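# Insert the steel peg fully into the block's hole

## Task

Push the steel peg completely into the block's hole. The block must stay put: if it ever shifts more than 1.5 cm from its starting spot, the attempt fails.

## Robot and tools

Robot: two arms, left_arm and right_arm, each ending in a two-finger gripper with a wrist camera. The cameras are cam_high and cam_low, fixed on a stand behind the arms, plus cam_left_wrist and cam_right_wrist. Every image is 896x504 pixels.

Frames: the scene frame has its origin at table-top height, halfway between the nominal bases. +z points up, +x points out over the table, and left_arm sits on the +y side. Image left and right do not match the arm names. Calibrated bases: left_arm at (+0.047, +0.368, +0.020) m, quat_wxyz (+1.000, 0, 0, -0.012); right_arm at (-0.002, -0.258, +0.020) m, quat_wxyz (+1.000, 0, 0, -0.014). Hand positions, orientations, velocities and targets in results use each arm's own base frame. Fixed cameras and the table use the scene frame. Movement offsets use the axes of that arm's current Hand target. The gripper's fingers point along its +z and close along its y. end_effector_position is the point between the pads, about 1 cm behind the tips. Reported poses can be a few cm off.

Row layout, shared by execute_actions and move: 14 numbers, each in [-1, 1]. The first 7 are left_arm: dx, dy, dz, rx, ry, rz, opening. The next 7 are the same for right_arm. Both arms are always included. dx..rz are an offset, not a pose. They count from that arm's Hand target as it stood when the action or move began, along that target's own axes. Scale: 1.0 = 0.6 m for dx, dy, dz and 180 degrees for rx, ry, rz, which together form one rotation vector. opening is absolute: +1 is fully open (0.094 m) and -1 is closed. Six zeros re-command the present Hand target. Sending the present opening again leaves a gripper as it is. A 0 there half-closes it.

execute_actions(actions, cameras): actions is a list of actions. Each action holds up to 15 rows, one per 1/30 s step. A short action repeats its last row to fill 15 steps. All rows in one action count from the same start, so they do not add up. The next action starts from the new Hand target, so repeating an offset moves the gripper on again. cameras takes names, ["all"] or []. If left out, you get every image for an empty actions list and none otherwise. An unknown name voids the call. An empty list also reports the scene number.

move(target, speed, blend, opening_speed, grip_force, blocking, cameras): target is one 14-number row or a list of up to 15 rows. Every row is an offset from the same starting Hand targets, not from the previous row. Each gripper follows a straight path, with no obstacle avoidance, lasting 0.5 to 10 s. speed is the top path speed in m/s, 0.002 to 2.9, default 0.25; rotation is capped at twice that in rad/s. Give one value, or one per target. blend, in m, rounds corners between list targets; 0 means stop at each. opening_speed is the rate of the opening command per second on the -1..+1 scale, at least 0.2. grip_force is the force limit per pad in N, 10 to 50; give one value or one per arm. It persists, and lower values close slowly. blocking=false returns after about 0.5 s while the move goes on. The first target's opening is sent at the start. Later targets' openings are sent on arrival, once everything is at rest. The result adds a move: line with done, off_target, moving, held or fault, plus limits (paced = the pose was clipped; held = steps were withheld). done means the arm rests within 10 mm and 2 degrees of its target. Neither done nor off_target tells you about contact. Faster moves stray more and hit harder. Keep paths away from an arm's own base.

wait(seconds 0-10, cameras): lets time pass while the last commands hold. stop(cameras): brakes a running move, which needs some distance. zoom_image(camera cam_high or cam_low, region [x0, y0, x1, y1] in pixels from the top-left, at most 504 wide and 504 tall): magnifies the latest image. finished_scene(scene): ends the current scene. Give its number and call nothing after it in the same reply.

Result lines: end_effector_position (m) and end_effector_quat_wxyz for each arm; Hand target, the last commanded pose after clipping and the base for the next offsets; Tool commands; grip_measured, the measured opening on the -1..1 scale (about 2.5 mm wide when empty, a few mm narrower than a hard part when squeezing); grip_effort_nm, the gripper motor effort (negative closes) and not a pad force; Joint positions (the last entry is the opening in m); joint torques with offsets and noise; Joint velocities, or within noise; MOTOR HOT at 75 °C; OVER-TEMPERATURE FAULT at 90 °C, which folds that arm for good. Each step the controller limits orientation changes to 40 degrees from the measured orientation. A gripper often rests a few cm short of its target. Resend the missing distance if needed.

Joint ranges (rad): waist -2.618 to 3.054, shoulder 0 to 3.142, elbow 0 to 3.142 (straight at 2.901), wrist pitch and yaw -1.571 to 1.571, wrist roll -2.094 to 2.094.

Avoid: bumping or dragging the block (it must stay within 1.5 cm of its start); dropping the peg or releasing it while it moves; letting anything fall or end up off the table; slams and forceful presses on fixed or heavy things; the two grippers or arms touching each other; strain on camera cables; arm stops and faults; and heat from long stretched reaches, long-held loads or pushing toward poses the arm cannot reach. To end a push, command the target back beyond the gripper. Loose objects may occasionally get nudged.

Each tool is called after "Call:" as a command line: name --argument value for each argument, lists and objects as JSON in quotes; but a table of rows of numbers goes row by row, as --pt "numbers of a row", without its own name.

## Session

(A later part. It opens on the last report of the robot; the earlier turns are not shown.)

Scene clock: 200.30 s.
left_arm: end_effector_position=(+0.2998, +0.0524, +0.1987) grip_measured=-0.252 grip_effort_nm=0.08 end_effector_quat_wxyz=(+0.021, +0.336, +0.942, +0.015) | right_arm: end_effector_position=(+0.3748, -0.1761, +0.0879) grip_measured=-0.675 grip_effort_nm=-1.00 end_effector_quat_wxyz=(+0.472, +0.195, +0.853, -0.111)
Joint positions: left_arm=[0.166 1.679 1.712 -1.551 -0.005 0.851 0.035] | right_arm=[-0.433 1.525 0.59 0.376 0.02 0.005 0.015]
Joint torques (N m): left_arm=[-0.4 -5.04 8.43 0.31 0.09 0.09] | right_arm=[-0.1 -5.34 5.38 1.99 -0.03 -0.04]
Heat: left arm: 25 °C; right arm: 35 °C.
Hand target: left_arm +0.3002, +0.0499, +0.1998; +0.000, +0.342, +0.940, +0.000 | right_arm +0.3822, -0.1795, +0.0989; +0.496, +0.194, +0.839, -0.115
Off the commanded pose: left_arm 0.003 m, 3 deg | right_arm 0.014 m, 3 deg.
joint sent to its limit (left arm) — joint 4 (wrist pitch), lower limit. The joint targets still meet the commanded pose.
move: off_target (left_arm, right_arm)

Call:
wait --seconds 0.1 --cameras '["cam_high","cam_low","cam_right_wrist"]'

Call:
zoom_image --camera "cam_right_wrist" --region '[320, 320, 584, 504]'

Call:
zoom_image --camera "cam_low" --region '[455, 220, 515, 285]'

Call:
zoom_image --camera "cam_high" --region '[330, 390, 400, 460]'

Scene clock: 202.37 s.
left_arm: end_effector_position=(+0.2998, +0.0524, +0.1987) grip_measured=-0.252 grip_effort_nm=0.08 end_effector_quat_wxyz=(+0.021, +0.336, +0.942, +0.015) | right_arm: end_effector_position=(+0.3748, -0.1761, +0.0880) grip_measured=-0.675 grip_effort_nm=-1.00 end_effector_quat_wxyz=(+0.472, +0.195, +0.853, -0.111)
Joint positions: left_arm=[0.166 1.679 1.712 -1.551 -0.005 0.851 0.035] | right_arm=[-0.433 1.525 0.59 0.376 0.02 0.005 0.015]
Joint torques (N m): left_arm=[-0.39 -5.04 8.43 0.31 0.09 0.09] | right_arm=[0.12 -5.35 5.04 2.02 -0.03 -0.02]
Heat: left arm: 25 °C; right arm: 35 °C.
Hand target: left_arm +0.3002, +0.0499, +0.1998; +0.000, +0.342, +0.940, +0.000 | right_arm +0.3822, -0.1795, +0.0989; +0.496, +0.194, +0.839, -0.115
Tool commands: left_gripper/opening=-0.25 right_gripper/opening=-0.9
Off the commanded pose: left_arm 0.003 m, 3 deg | right_arm 0.014 m, 3 deg.
wait: 0.10 s; at rest from the start
Images, in order (width x height): cam_high 896x504, cam_low 896x504, cam_right_wrist 896x504.

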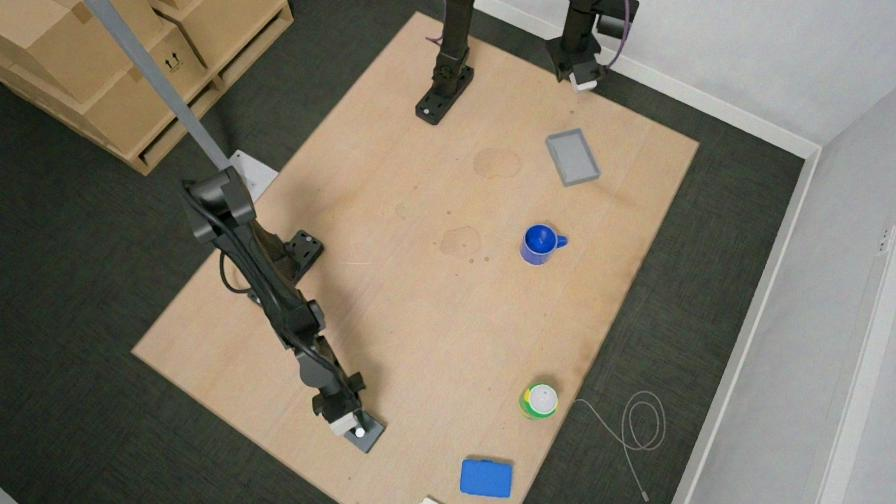

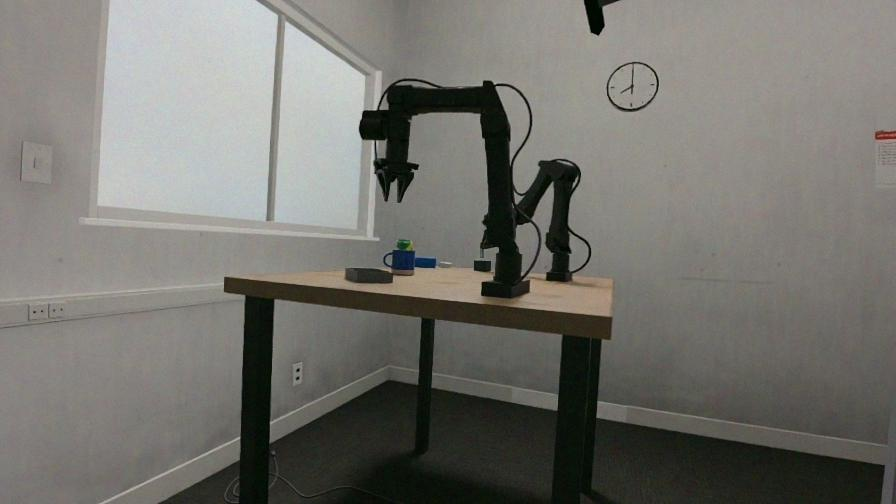

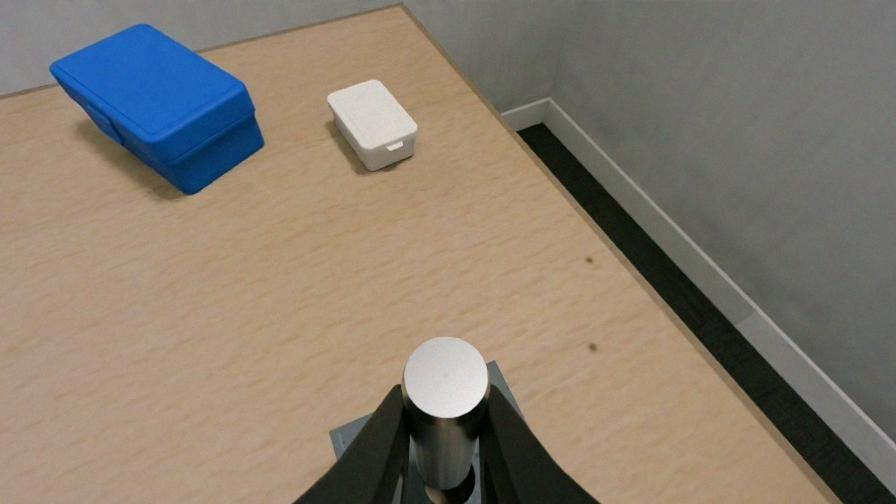

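Scaled by 1.909.

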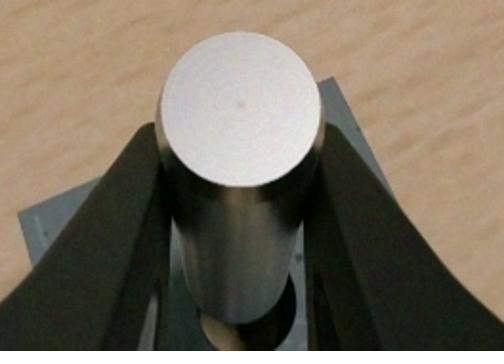

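Scaled by 7.754.

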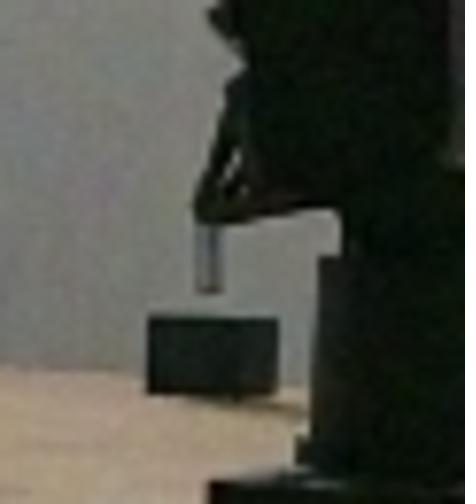

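Scaled by 7.200.

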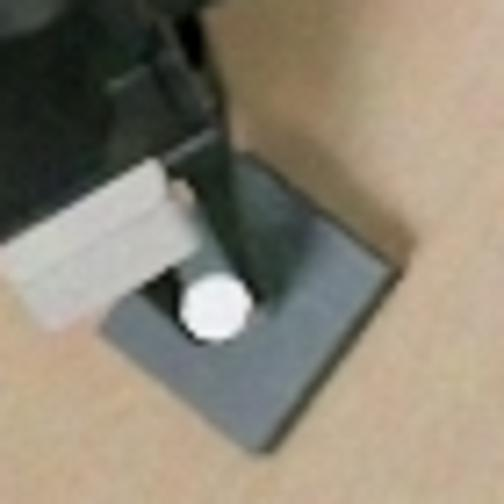

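Call:
move --target '[0,0,0,0,0,0,-0.25,0.0145,-0.0067,0.0013,0,0,0,-0.9]' --speed 0.04 --cameras '["cam_low","cam_right_wrist"]'

Call:
zoom_image --camera "cam_right_wrist" --region '[320, 320, 584, 504]'

Call:
zoom_image --camera "cam_low" --region '[455, 220, 515, 285]'

Scene clock: 218.47 s.
left_arm: end_effector_position=(+0.2998, +0.0524, +0.1987) grip_measured=-0.252 grip_effort_nm=0.08 end_effector_quat_wxyz=(+0.021, +0.336, +0.942, +0.015) | right_arm: end_effector_position=(+0.3704, -0.1766, +0.0793) grip_measured=-0.675 grip_effort_nm=-1.00 end_effector_quat_wxyz=(+0.471, +0.197, +0.853, -0.111)
Joint positions: left_arm=[0.166 1.679 1.712 -1.551 -0.005 0.851 0.035] | right_arm=[-0.441 1.539 0.56 0.419 0.013 0.005 0.015]
Joint torques (N m): left_arm=[-0.4 -5.05 8.42 0.31 0.09 0.09] | right_arm=[-0.55 -5.23 5.19 2 -0.12 -0.13]
Heat: left arm: 25 °C; right arm: 35 °C.
Hand target: left_arm +0.3002, +0.0499, +0.1998; +0.000, +0.342, +0.940, +0.000 | right_arm +0.3774, -0.1815, +0.0910; +0.496, +0.194, +0.838, -0.115
Off the commanded pose: left_arm 0.003 m, 3 deg | right_arm 0.014 m, 3 deg.
joint sent to its limit (left arm) — joint 4 (wrist pitch), lower limit. The joint targets still meet the commanded pose.
move: off_target (left_arm, right_arm)
Images, in order (width x height): cam_low 896x504, cam_right_wrist 896x504.

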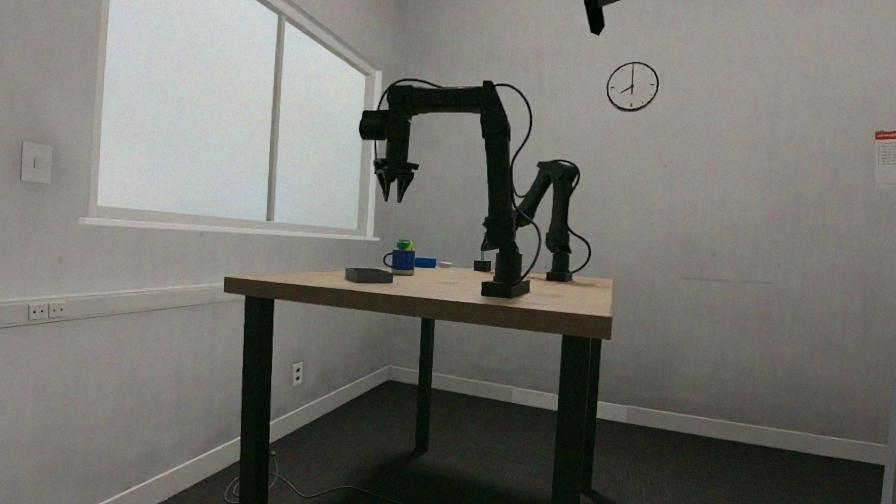

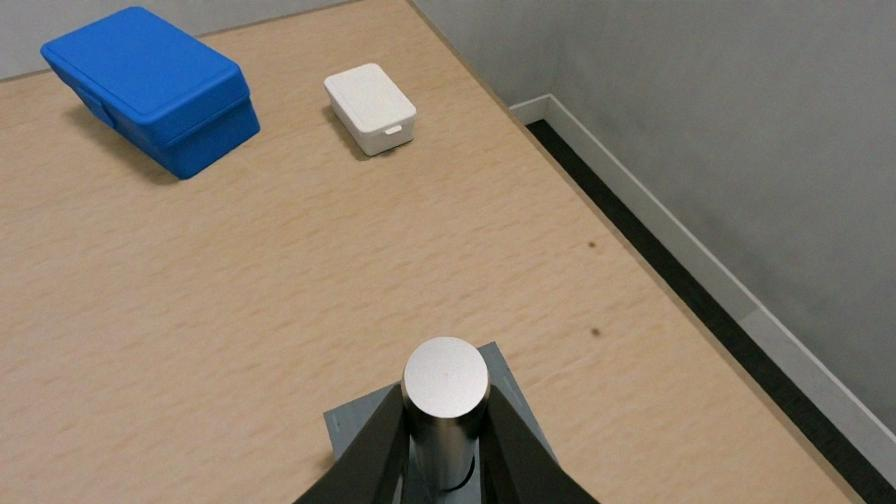

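Scaled by 1.909.

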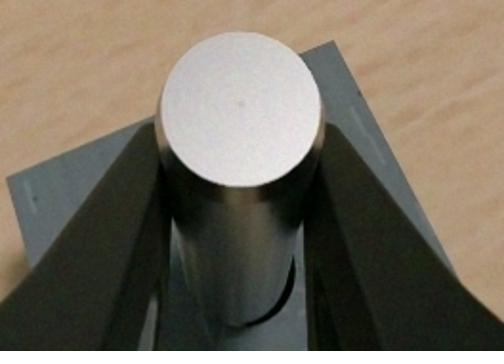

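Scaled by 7.754.

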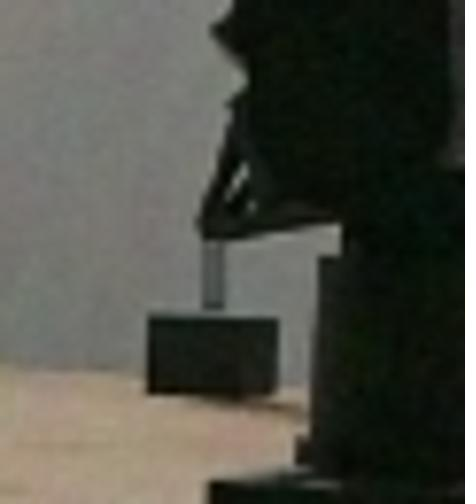

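Call:
zoom_image --camera "cam_right_wrist" --region '[390, 420, 510, 504]'

Scaled by 4.200.

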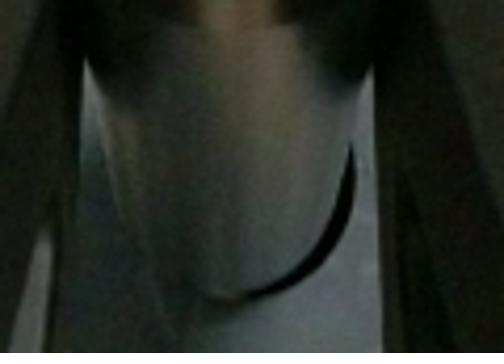

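Call:
wait --seconds 0.1 --cameras '["cam_high","cam_right_wrist"]'

Call:
zoom_image --camera "cam_right_wrist" --region '[390, 420, 510, 504]'

Call:
zoom_image --camera "cam_high" --region '[330, 390, 400, 460]'

Scene clock: 232.47 s.
left_arm: end_effector_position=(+0.2998, +0.0524, +0.1987) grip_measured=-0.252 grip_effort_nm=0.08 end_effector_quat_wxyz=(+0.021, +0.336, +0.942, +0.015) | right_arm: end_effector_position=(+0.3705, -0.1766, +0.0794) grip_measured=-0.675 grip_effort_nm=-1.00 end_effector_quat_wxyz=(+0.471, +0.197, +0.852, -0.111)
Joint positions: left_arm=[0.166 1.679 1.712 -1.551 -0.005 0.851 0.035] | right_arm=[-0.441 1.539 0.56 0.42 0.013 0.005 0.015]
Joint torques (N m): left_arm=[-0.39 -5.05 8.42 0.31 0.09 0.09] | right_arm=[-0.58 -5.5 5.05 2.04 -0.08 -0.05]
Heat: left arm: 25 °C; right arm: 36 °C.
Hand target: left_arm +0.3002, +0.0499, +0.1998; +0.000, +0.342, +0.940, +0.000 | right_arm +0.3774, -0.1815, +0.0910; +0.496, +0.194, +0.838, -0.115
Tool commands: left_gripper/opening=-0.25 right_gripper/opening=-0.9
Off the commanded pose: left_arm 0.003 m, 3 deg | right_arm 0.014 m, 3 deg.
wait: 0.10 s; at rest from the start
Images, in order (width x height): cam_high 896x504, cam_right_wrist 896x504.

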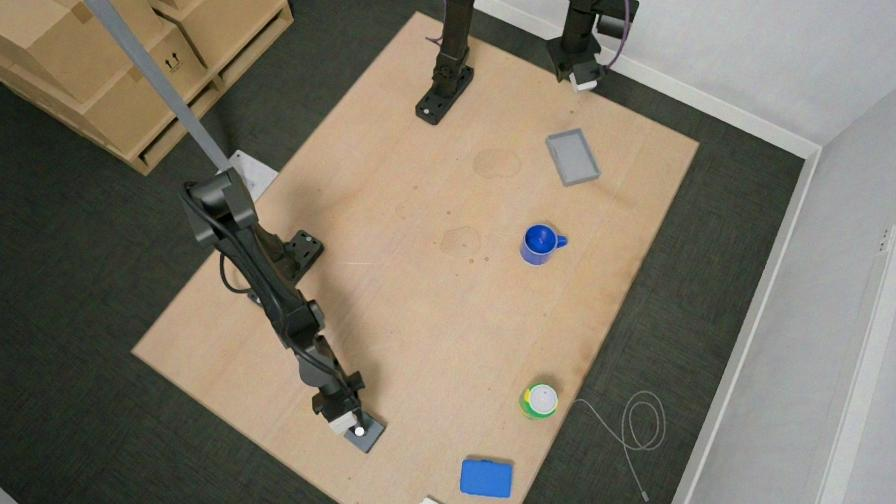

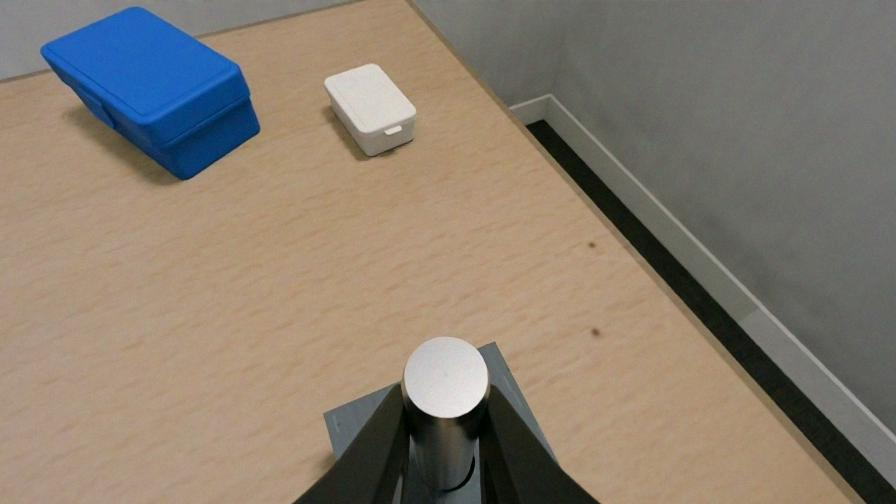

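Scaled by 4.200.

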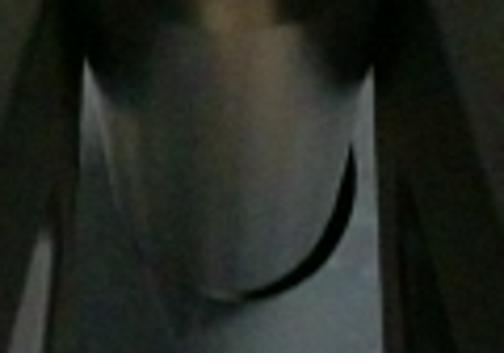

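Scaled by 7.200.

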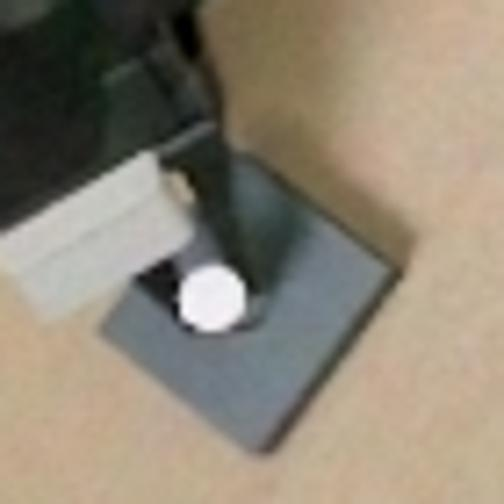

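Call:
move --target '[0,0,0,0,0,0,-0.25,0.0025,-0.0042,0.0023,0,0,0,-0.9]' --speed 0.04 --cameras '["cam_low","cam_right_wrist"]'

Call:
zoom_image --camera "cam_right_wrist" --region '[390, 420, 510, 504]'

Call:
zoom_image --camera "cam_low" --region '[455, 220, 515, 285]'

Scene clock: 239.63 s.
left_arm: end_effector_position=(+0.2998, +0.0524, +0.1987) grip_measured=-0.252 grip_effort_nm=0.08 end_effector_quat_wxyz=(+0.021, +0.336, +0.942, +0.015) | right_arm: end_effector_position=(+0.3704, -0.1793, +0.0779) grip_measured=-0.675 grip_effort_nm=-1.00 end_effector_quat_wxyz=(+0.472, +0.198, +0.852, -0.110)
Joint positions: left_arm=[0.166 1.679 1.712 -1.551 -0.005 0.851 0.035] | right_arm=[-0.451 1.549 0.56 0.43 0.005 0.002 0.015]
Joint torques (N m): left_arm=[-0.4 -5.05 8.43 0.31 0.09 0.09] | right_arm=[-0.42 -5.39 4.86 2 -0.16 -0.1]
Heat: left arm: 26 °C; right arm: 37 °C.
Hand target: left_arm +0.3002, +0.0499, +0.1998; +0.000, +0.342, +0.940, +0.000 | right_arm +0.3767, -0.1841, +0.0891; +0.496, +0.194, +0.838, -0.115
Off the commanded pose: left_arm 0.003 m, 3 deg | right_arm 0.014 m, 3 deg.
joint sent to its limit (left arm) — joint 4 (wrist pitch), lower limit. The joint targets still meet the commanded pose.
move: off_target (left_arm, right_arm)
Images, in order (width x height): cam_low 896x504, cam_right_wrist 896x504.

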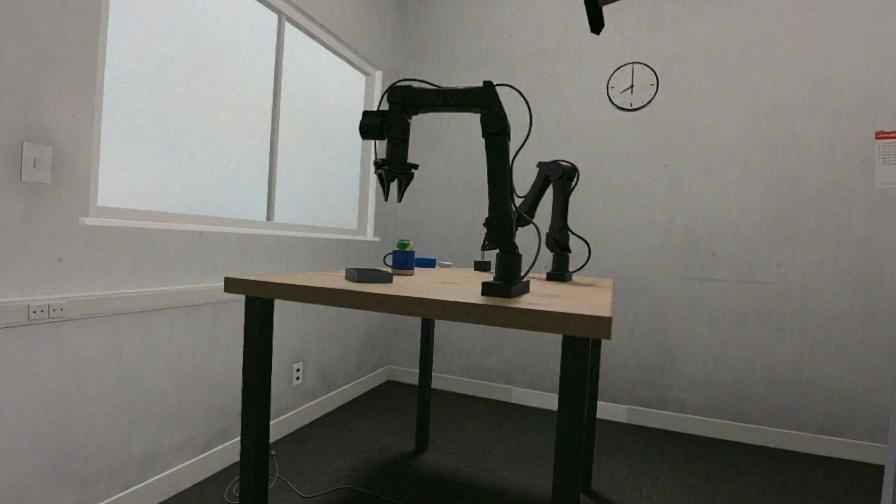

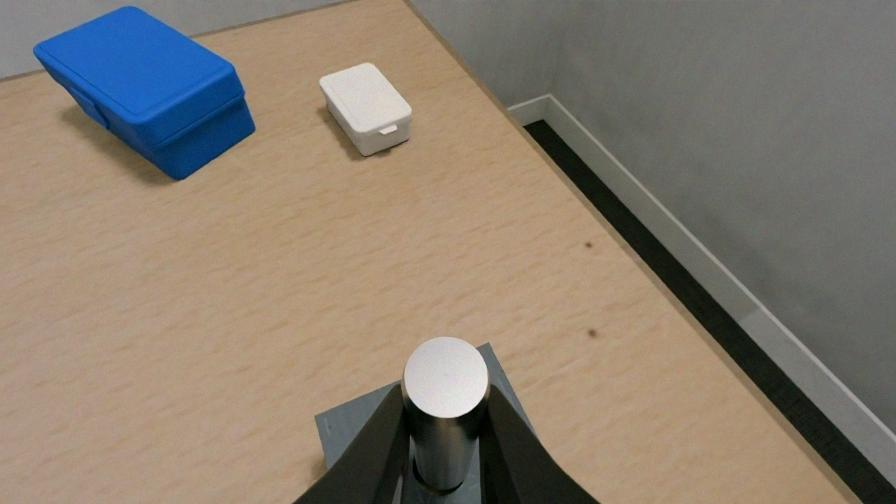

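Scaled by 4.200.

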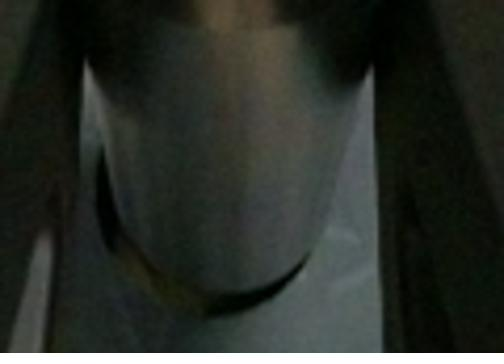

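Scaled by 7.754.

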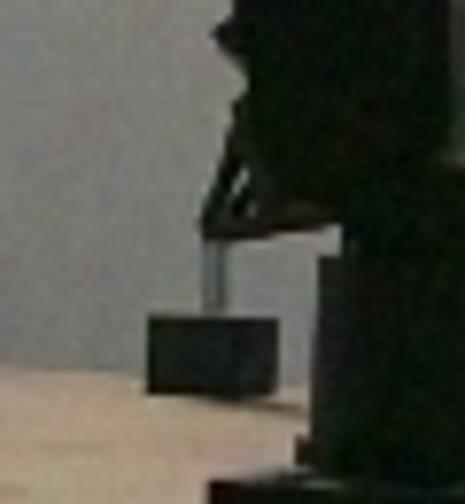

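Call:
move --target '[0,0,0,0,0,0,-0.25,0.0008,0.0058,-0.0015,0,0,0,-0.9]' --speed 0.04 --cameras '["cam_right_wrist"]'

Call:
zoom_image --camera "cam_right_wrist" --region '[390, 420, 510, 504]'

Scene clock: 243.40 s.
left_arm: end_effector_position=(+0.2998, +0.0524, +0.1987) grip_measured=-0.252 grip_effort_nm=0.08 end_effector_quat_wxyz=(+0.021, +0.336, +0.942, +0.015) | right_arm: end_effector_position=(+0.3693, -0.1787, +0.0765) grip_measured=-0.675 grip_effort_nm=-1.00 end_effector_quat_wxyz=(+0.471, +0.198, +0.853, -0.110)
Joint positions: left_arm=[0.166 1.679 1.712 -1.551 -0.005 0.851 0.035] | right_arm=[-0.451 1.549 0.555 0.433 0.005 0.002 0.015]
Joint torques (N m): left_arm=[-0.4 -5.05 8.43 0.31 0.09 0.09] | right_arm=[0.31 -5.68 5.11 2.04 0 0.05]
Heat: left arm: 26 °C; right arm: 38 °C.
Hand target: left_arm +0.3002, +0.0499, +0.1998; +0.000, +0.342, +0.940, +0.000 | right_arm +0.3774, -0.1805, +0.0892; +0.496, +0.194, +0.838, -0.115
Off the commanded pose: left_arm 0.003 m, 3 deg | right_arm 0.015 m, 3 deg.
joint sent to its limit (left arm) — joint 4 (wrist pitch), lower limit. The joint targets still meet the commanded pose.
move: off_target (left_arm, right_arm)
Images, in order (width x height): cam_right_wrist 896x504.

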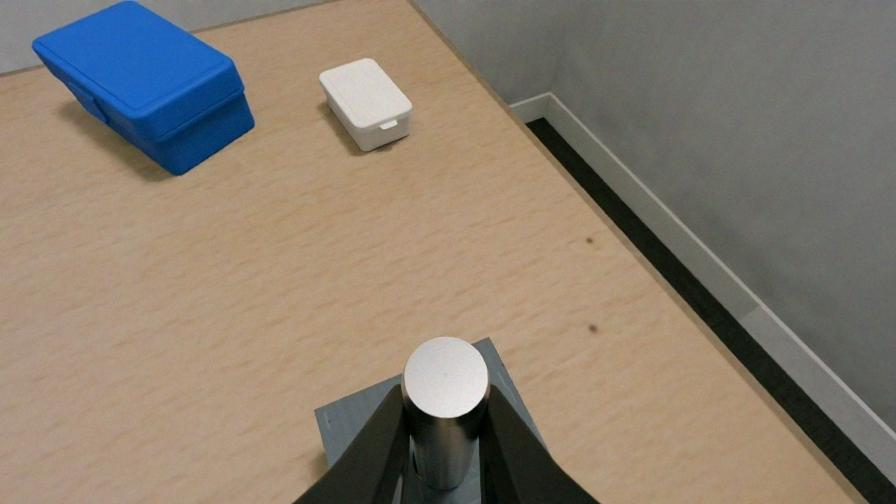

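Scaled by 4.200.

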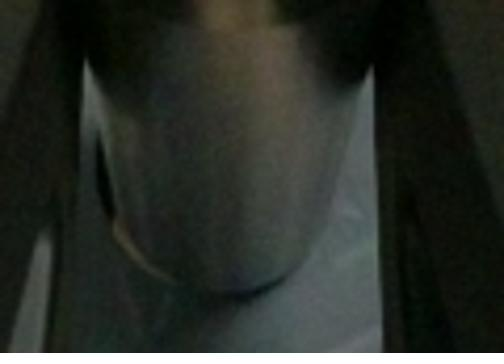

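Call:
move --target '[0,0,0,0,0,0,-0.25,0,0.0092,0,0,0,0,-0.9]' --speed 0.04 --cameras '["cam_low","cam_right_wrist"]'

Call:
zoom_image --camera "cam_right_wrist" --region '[390, 420, 510, 504]'

Call:
zoom_image --camera "cam_low" --region '[455, 220, 515, 285]'

Scene clock: 253.43 s.
left_arm: end_effector_position=(+0.2998, +0.0524, +0.1987) grip_measured=-0.252 grip_effort_nm=0.08 end_effector_quat_wxyz=(+0.021, +0.336, +0.942, +0.015) | right_arm: end_effector_position=(+0.3717, -0.1736, +0.0765) grip_measured=-0.675 grip_effort_nm=-1.00 end_effector_quat_wxyz=(+0.471, +0.194, +0.854, -0.111)
Joint positions: left_arm=[0.166 1.679 1.712 -1.551 -0.005 0.851 0.035] | right_arm=[-0.43 1.549 0.555 0.433 0.02 0.005 0.015]
Joint torques (N m): left_arm=[-0.39 -5.05 8.42 0.31 0.09 0.09] | right_arm=[0.21 -5.68 4.82 2 0.06 0.06]
Heat: left arm: 26 °C; right arm: 40 °C.
Hand target: left_arm +0.3002, +0.0499, +0.1998; +0.000, +0.342, +0.940, +0.000 | right_arm +0.3798, -0.1755, +0.0892; +0.496, +0.193, +0.838, -0.115
Off the commanded pose: left_arm 0.003 m, 3 deg | right_arm 0.015 m, 3 deg.
joint sent to its limit (left arm) — joint 4 (wrist pitch), lower limit. The joint targets still meet the commanded pose.
move: off_target (left_arm, right_arm)
Images, in order (width x height): cam_low 896x504, cam_right_wrist 896x504.

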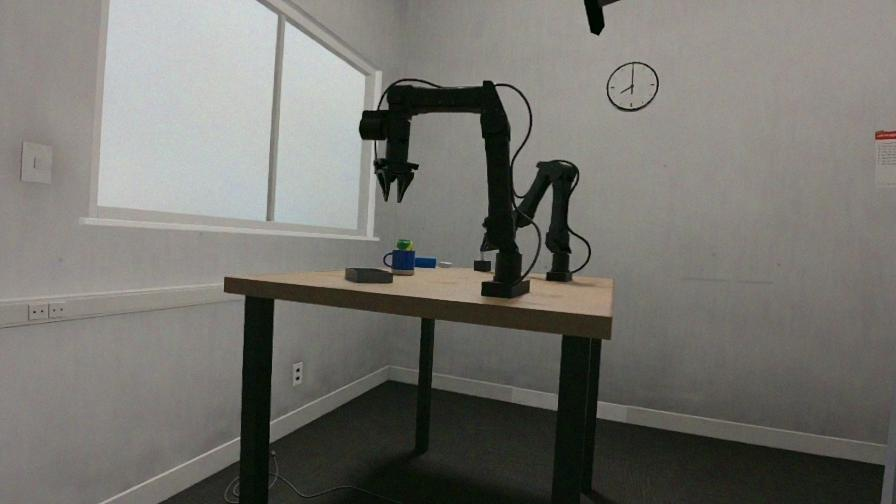

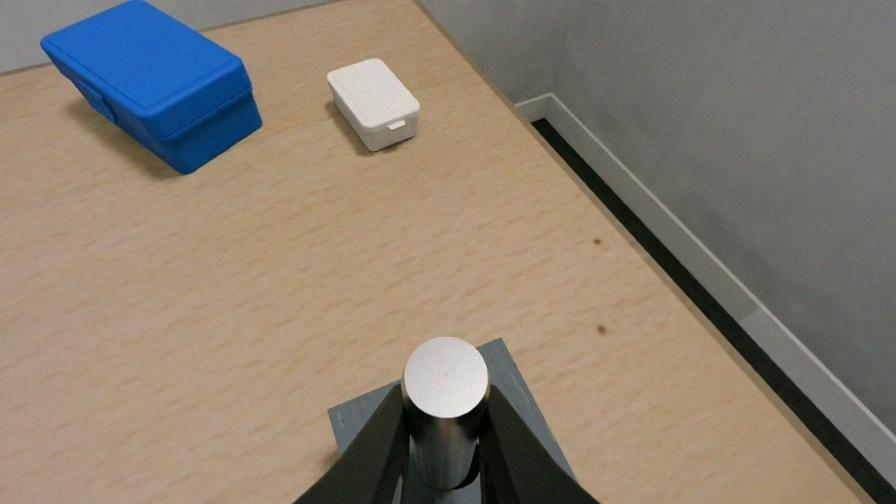

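Scaled by 4.200.

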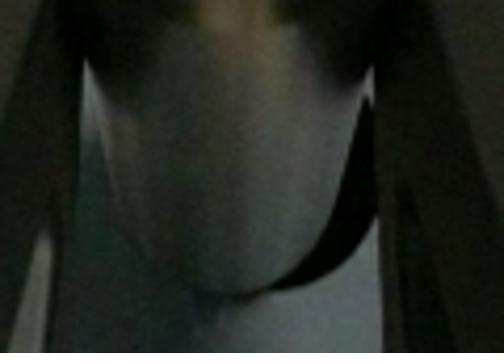

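Scaled by 7.754.

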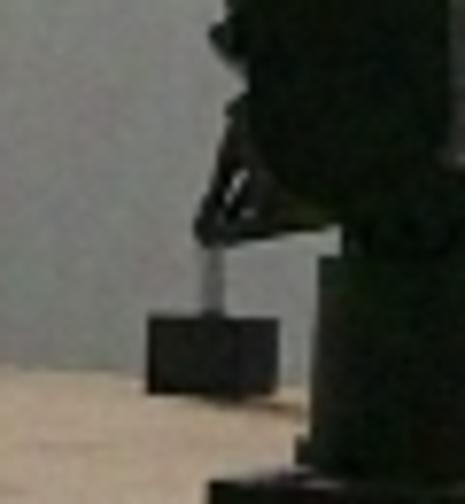

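Call:
move --target '[0,0,0,0,0,0,-0.25,0,-0.0111,0,0,0,0,-0.9]' --speed 0.04 --cameras '["cam_right_wrist"]'

Call:
zoom_image --camera "cam_right_wrist" --region '[390, 420, 510, 504]'

Scene clock: 256.83 s.
left_arm: end_effector_position=(+0.2998, +0.0524, +0.1987) grip_measured=-0.252 grip_effort_nm=0.08 end_effector_quat_wxyz=(+0.021, +0.336, +0.942, +0.015) | right_arm: end_effector_position=(+0.3701, -0.1770, +0.0765) grip_measured=-0.675 grip_effort_nm=-1.00 end_effector_quat_wxyz=(+0.471, +0.198, +0.853, -0.111)
Joint positions: left_arm=[0.166 1.679 1.712 -1.551 -0.005 0.851 0.035] | right_arm=[-0.443 1.549 0.555 0.433 0.013 0.005 0.015]
Joint torques (N m): left_arm=[-0.4 -5.05 8.42 0.32 0.09 0.09] | right_arm=[-0.36 -5.56 5.09 2.07 -0.08 -0.12]
Heat: left arm: 26 °C; right arm: 41 °C.
Hand target: left_arm +0.3002, +0.0499, +0.1998; +0.000, +0.342, +0.940, +0.000 | right_arm +0.3769, -0.1815, +0.0892; +0.496, +0.194, +0.838, -0.115
Off the commanded pose: left_arm 0.003 m, 3 deg | right_arm 0.015 m, 3 deg.
joint sent to its limit (left arm) — joint 4 (wrist pitch), lower limit. The joint targets still meet the commanded pose.
move: off_target (left_arm, right_arm)
Images, in order (width x height): cam_right_wrist 896x504.

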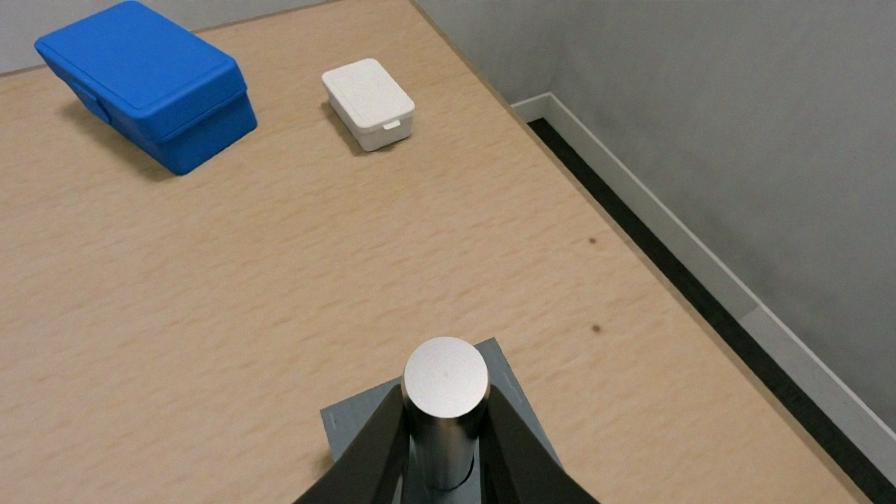

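Scaled by 4.200.

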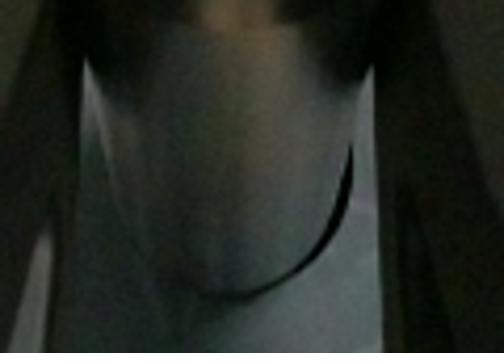

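Call:
move --target '[0,0,0,0,0,0,-0.25,0,-0.0028,0,0,0,0,-0.9]' --speed 0.02 --cameras '["cam_right_wrist"]'

Call:
zoom_image --camera "cam_right_wrist" --region '[390, 420, 510, 504]'

Scene clock: 259.50 s.
left_arm: end_effector_position=(+0.2998, +0.0524, +0.1987) grip_measured=-0.252 grip_effort_nm=0.08 end_effector_quat_wxyz=(+0.021, +0.336, +0.942, +0.015) | right_arm: end_effector_position=(+0.3696, -0.1782, +0.0765) grip_measured=-0.675 grip_effort_nm=-1.00 end_effector_quat_wxyz=(+0.471, +0.198, +0.853, -0.110)
Joint positions: left_arm=[0.166 1.679 1.712 -1.551 -0.005 0.851 0.035] | right_arm=[-0.448 1.549 0.555 0.433 0.008 0.003 0.015]
Joint torques (N m): left_arm=[-0.4 -5.05 8.43 0.31 0.09 0.09] | right_arm=[-0.58 -6.05 4.98 2.03 -0.11 -0.11]
Heat: left arm: 26 °C; right arm: 41 °C.
Hand target: left_arm +0.3002, +0.0499, +0.1998; +0.000, +0.342, +0.940, +0.000 | right_arm +0.3761, -0.1830, +0.0892; +0.496, +0.194, +0.838, -0.115
Off the commanded pose: left_arm 0.003 m, 3 deg | right_arm 0.015 m, 3 deg.
joint sent to its limit (left arm) — joint 4 (wrist pitch), lower limit. The joint targets still meet the commanded pose.
move: off_target (left_arm, right_arm)
Images, in order (width x height): cam_right_wrist 896x504.

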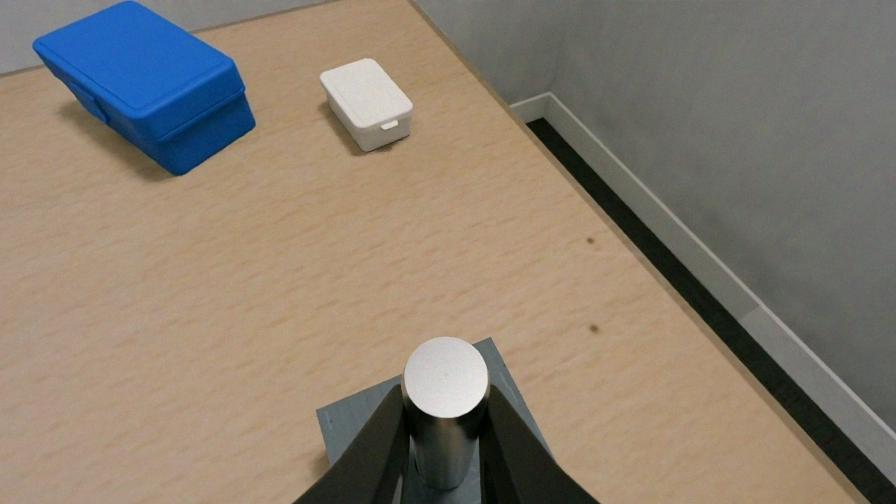

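Scaled by 4.200.

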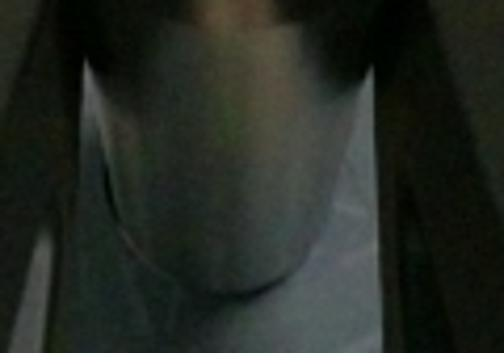

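Call:
move --pt "0 0 0 0 0 0 -0.25 0 0.0083 0 0 0 0 -0.9" --pt "0 0 0 0 0 0 -0.25 0 0.0010 0 0 0 0 -0.9" --speed 0.03 --cameras '["cam_right_wrist","cam_low"]'

Call:
zoom_image --camera "cam_right_wrist" --region '[390, 420, 510, 504]'

Call:
zoom_image --camera "cam_low" --region '[465, 235, 505, 280]'

Scene clock: 267.43 s.
left_arm: end_effector_position=(+0.2998, +0.0524, +0.1987) grip_measured=-0.252 grip_effort_nm=0.08 end_effector_quat_wxyz=(+0.021, +0.336, +0.942, +0.015) | right_arm: end_effector_position=(+0.3697, -0.1779, +0.0765) grip_measured=-0.675 grip_effort_nm=-1.00 end_effector_quat_wxyz=(+0.471, +0.197, +0.853, -0.110)
Joint positions: left_arm=[0.166 1.679 1.712 -1.551 -0.005 0.851 0.035] | right_arm=[-0.447 1.549 0.555 0.433 0.008 0.003 0.015]
Joint torques (N m): left_arm=[-0.4 -5.05 8.43 0.31 0.09 0.09] | right_arm=[-0.55 -5.71 5 1.98 -0.06 -0.11]
Heat: left arm: 26 °C; right arm: 42 °C.
Hand target: left_arm +0.3002, +0.0499, +0.1998; +0.000, +0.342, +0.940, +0.000 | right_arm +0.3764, -0.1824, +0.0892; +0.496, +0.193, +0.838, -0.115
Off the commanded pose: left_arm 0.003 m, 3 deg | right_arm 0.015 m, 3 deg.
joint sent to its limit (left arm) — joint 4 (wrist pitch), lower limit. The joint targets still meet the commanded pose.
move: off_target (left_arm, right_arm)
Images, in order (width x height): cam_low 896x504, cam_right_wrist 896x504.

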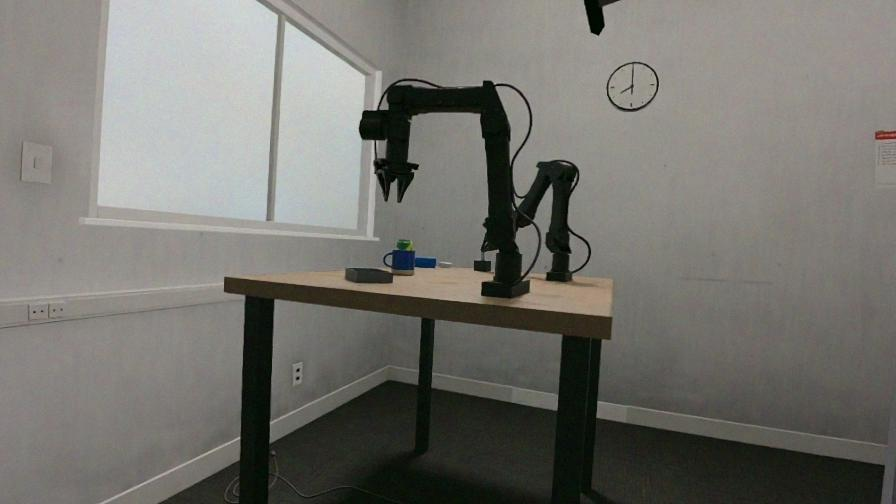

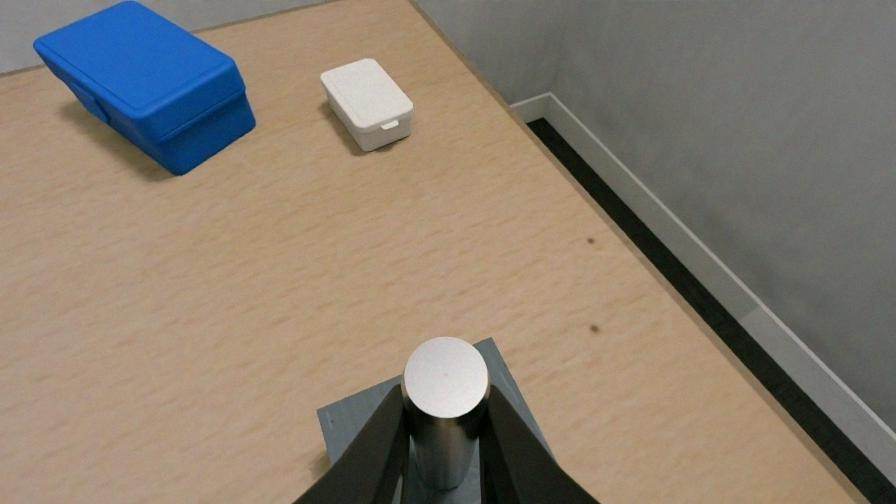

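Scaled by 4.200.

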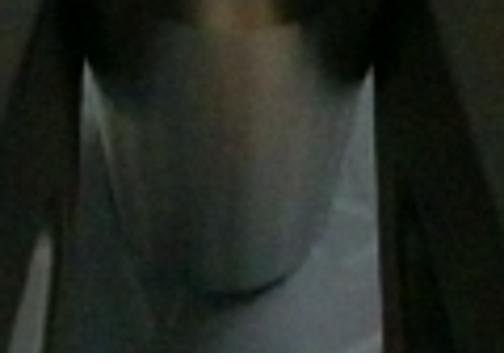

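Scaled by 11.200.

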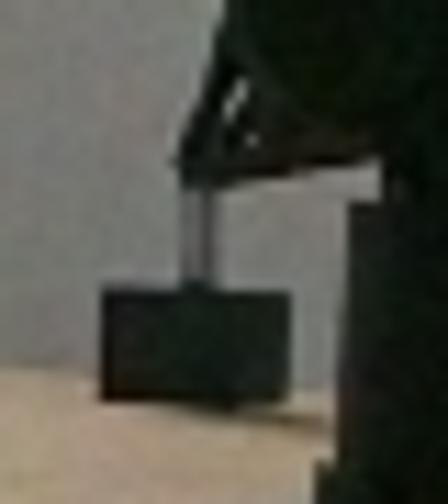

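Call:
move --target '[0,0,0,0,0,0,-0.25,0.0073,0,0.0040,0,0,0,-0.9]' --speed 0.03 --cameras '["cam_right_wrist","cam_low"]'

Call:
zoom_image --camera "cam_right_wrist" --region '[390, 420, 510, 504]'

Call:
zoom_image --camera "cam_low" --region '[465, 235, 505, 280]'

Scene clock: 270.47 s.
left_arm: end_effector_position=(+0.2998, +0.0524, +0.1987) grip_measured=-0.252 grip_effort_nm=0.08 end_effector_quat_wxyz=(+0.021, +0.336, +0.942, +0.015) | right_arm: end_effector_position=(+0.3698, -0.1779, +0.0730) grip_measured=-0.675 grip_effort_nm=-1.00 end_effector_quat_wxyz=(+0.472, +0.197, +0.852, -0.110)
Joint positions: left_arm=[0.166 1.679 1.712 -1.551 -0.005 0.851 0.035] | right_arm=[-0.447 1.563 0.546 0.459 0.008 0.003 0.015]
Joint torques (N m): left_arm=[-0.4 -5.05 8.43 0.31 0.09 0.09] | right_arm=[-0.25 -5.33 4.64 2.08 -0.09 -0.12]
Heat: left arm: 26 °C; right arm: 43 °C.
Hand target: left_arm +0.3002, +0.0499, +0.1998; +0.000, +0.342, +0.940, +0.000 | right_arm +0.3764, -0.1824, +0.0841; +0.496, +0.193, +0.838, -0.115
Off the commanded pose: left_arm 0.003 m, 3 deg | right_arm 0.014 m, 3 deg.
joint sent to its limit (left arm) — joint 4 (wrist pitch), lower limit. The joint targets still meet the commanded pose.
move: off_target (left_arm, right_arm)
Images, in order (width x height): cam_low 896x504, cam_right_wrist 896x504.

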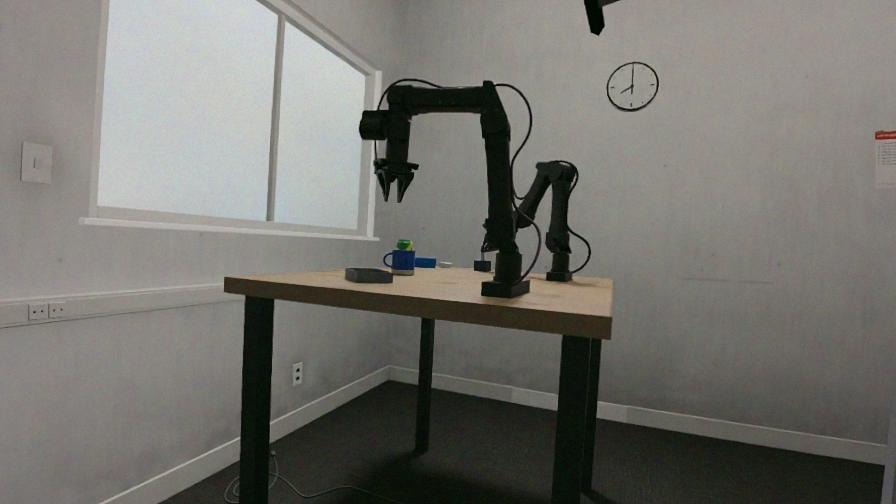

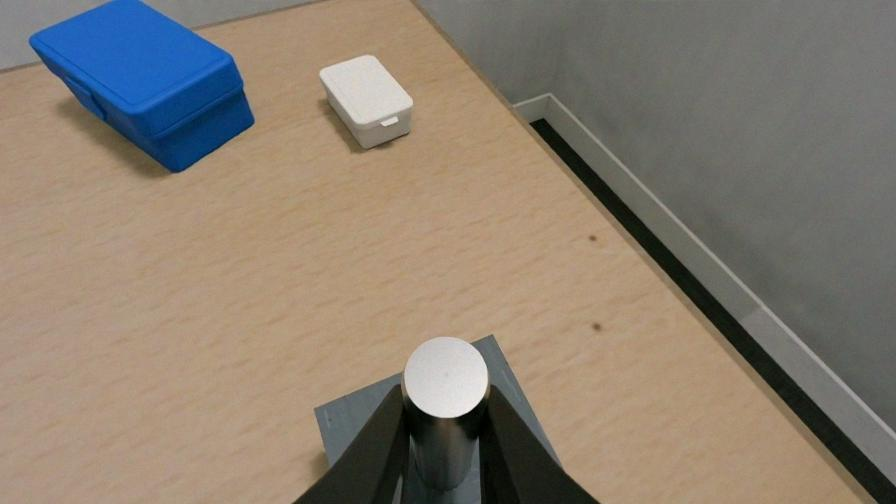

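Scaled by 4.200.

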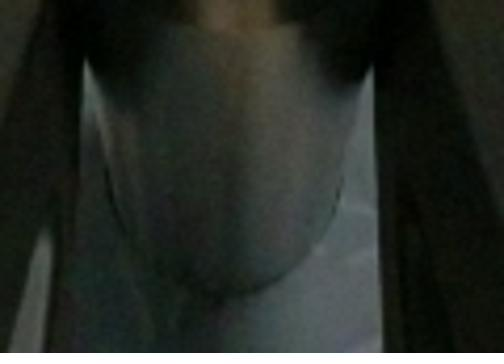

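Scaled by 11.200.

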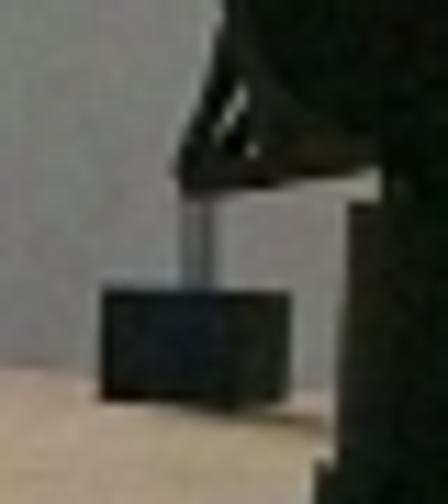

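Call:
move --target '[0,0,0,0,0,0,-0.25,0.0073,0,0.0040,0,0,0,-0.9]' --speed 0.03 --cameras '["cam_right_wrist"]'

Call:
zoom_image --camera "cam_right_wrist" --region '[320, 320, 584, 504]'

Scene clock: 272.87 s.
left_arm: end_effector_position=(+0.2998, +0.0524, +0.1987) grip_measured=-0.252 grip_effort_nm=0.08 end_effector_quat_wxyz=(+0.021, +0.336, +0.942, +0.015) | right_arm: end_effector_position=(+0.3699, -0.1780, +0.0681) grip_measured=-0.675 grip_effort_nm=-1.00 end_effector_quat_wxyz=(+0.472, +0.197, +0.852, -0.111)
Joint positions: left_arm=[0.166 1.679 1.712 -1.551 -0.005 0.851 0.035] | right_arm=[-0.447 1.582 0.537 0.487 0.008 0.003 0.015]
Joint torques (N m): left_arm=[-0.39 -5.05 8.43 0.31 0.09 0.09] | right_arm=[-0.36 -5.42 4.77 2.06 -0.1 -0.03]
Heat: left arm: 26 °C; right arm: 43 °C.
Hand target: left_arm +0.3002, +0.0499, +0.1998; +0.000, +0.342, +0.940, +0.000 | right_arm +0.3764, -0.1824, +0.0792; +0.496, +0.193, +0.838, -0.115
Off the commanded pose: left_arm 0.003 m, 3 deg | right_arm 0.014 m, 3 deg.
joint sent to its limit (left arm) — joint 4 (wrist pitch), lower limit. The joint targets still meet the commanded pose.
move: off_target (left_arm, right_arm)
Images, in order (width x height): cam_right_wrist 896x504.

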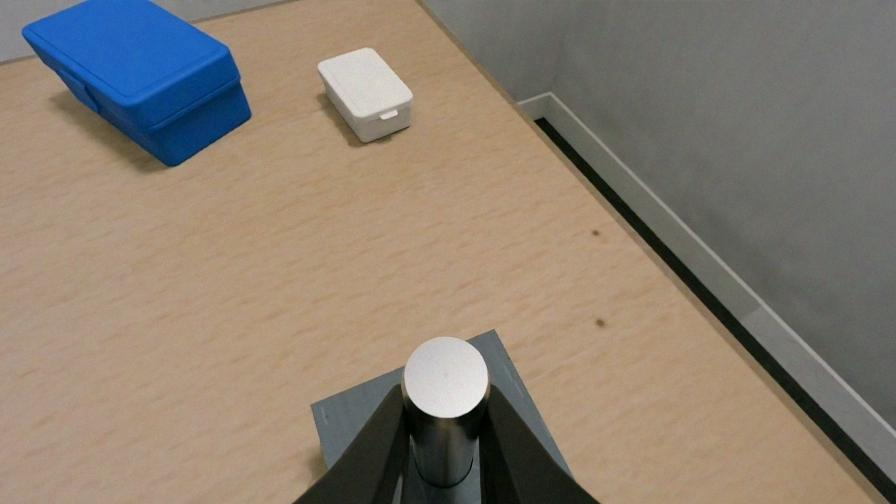

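Scaled by 1.909.

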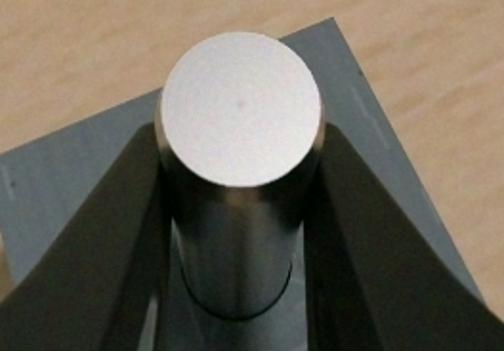

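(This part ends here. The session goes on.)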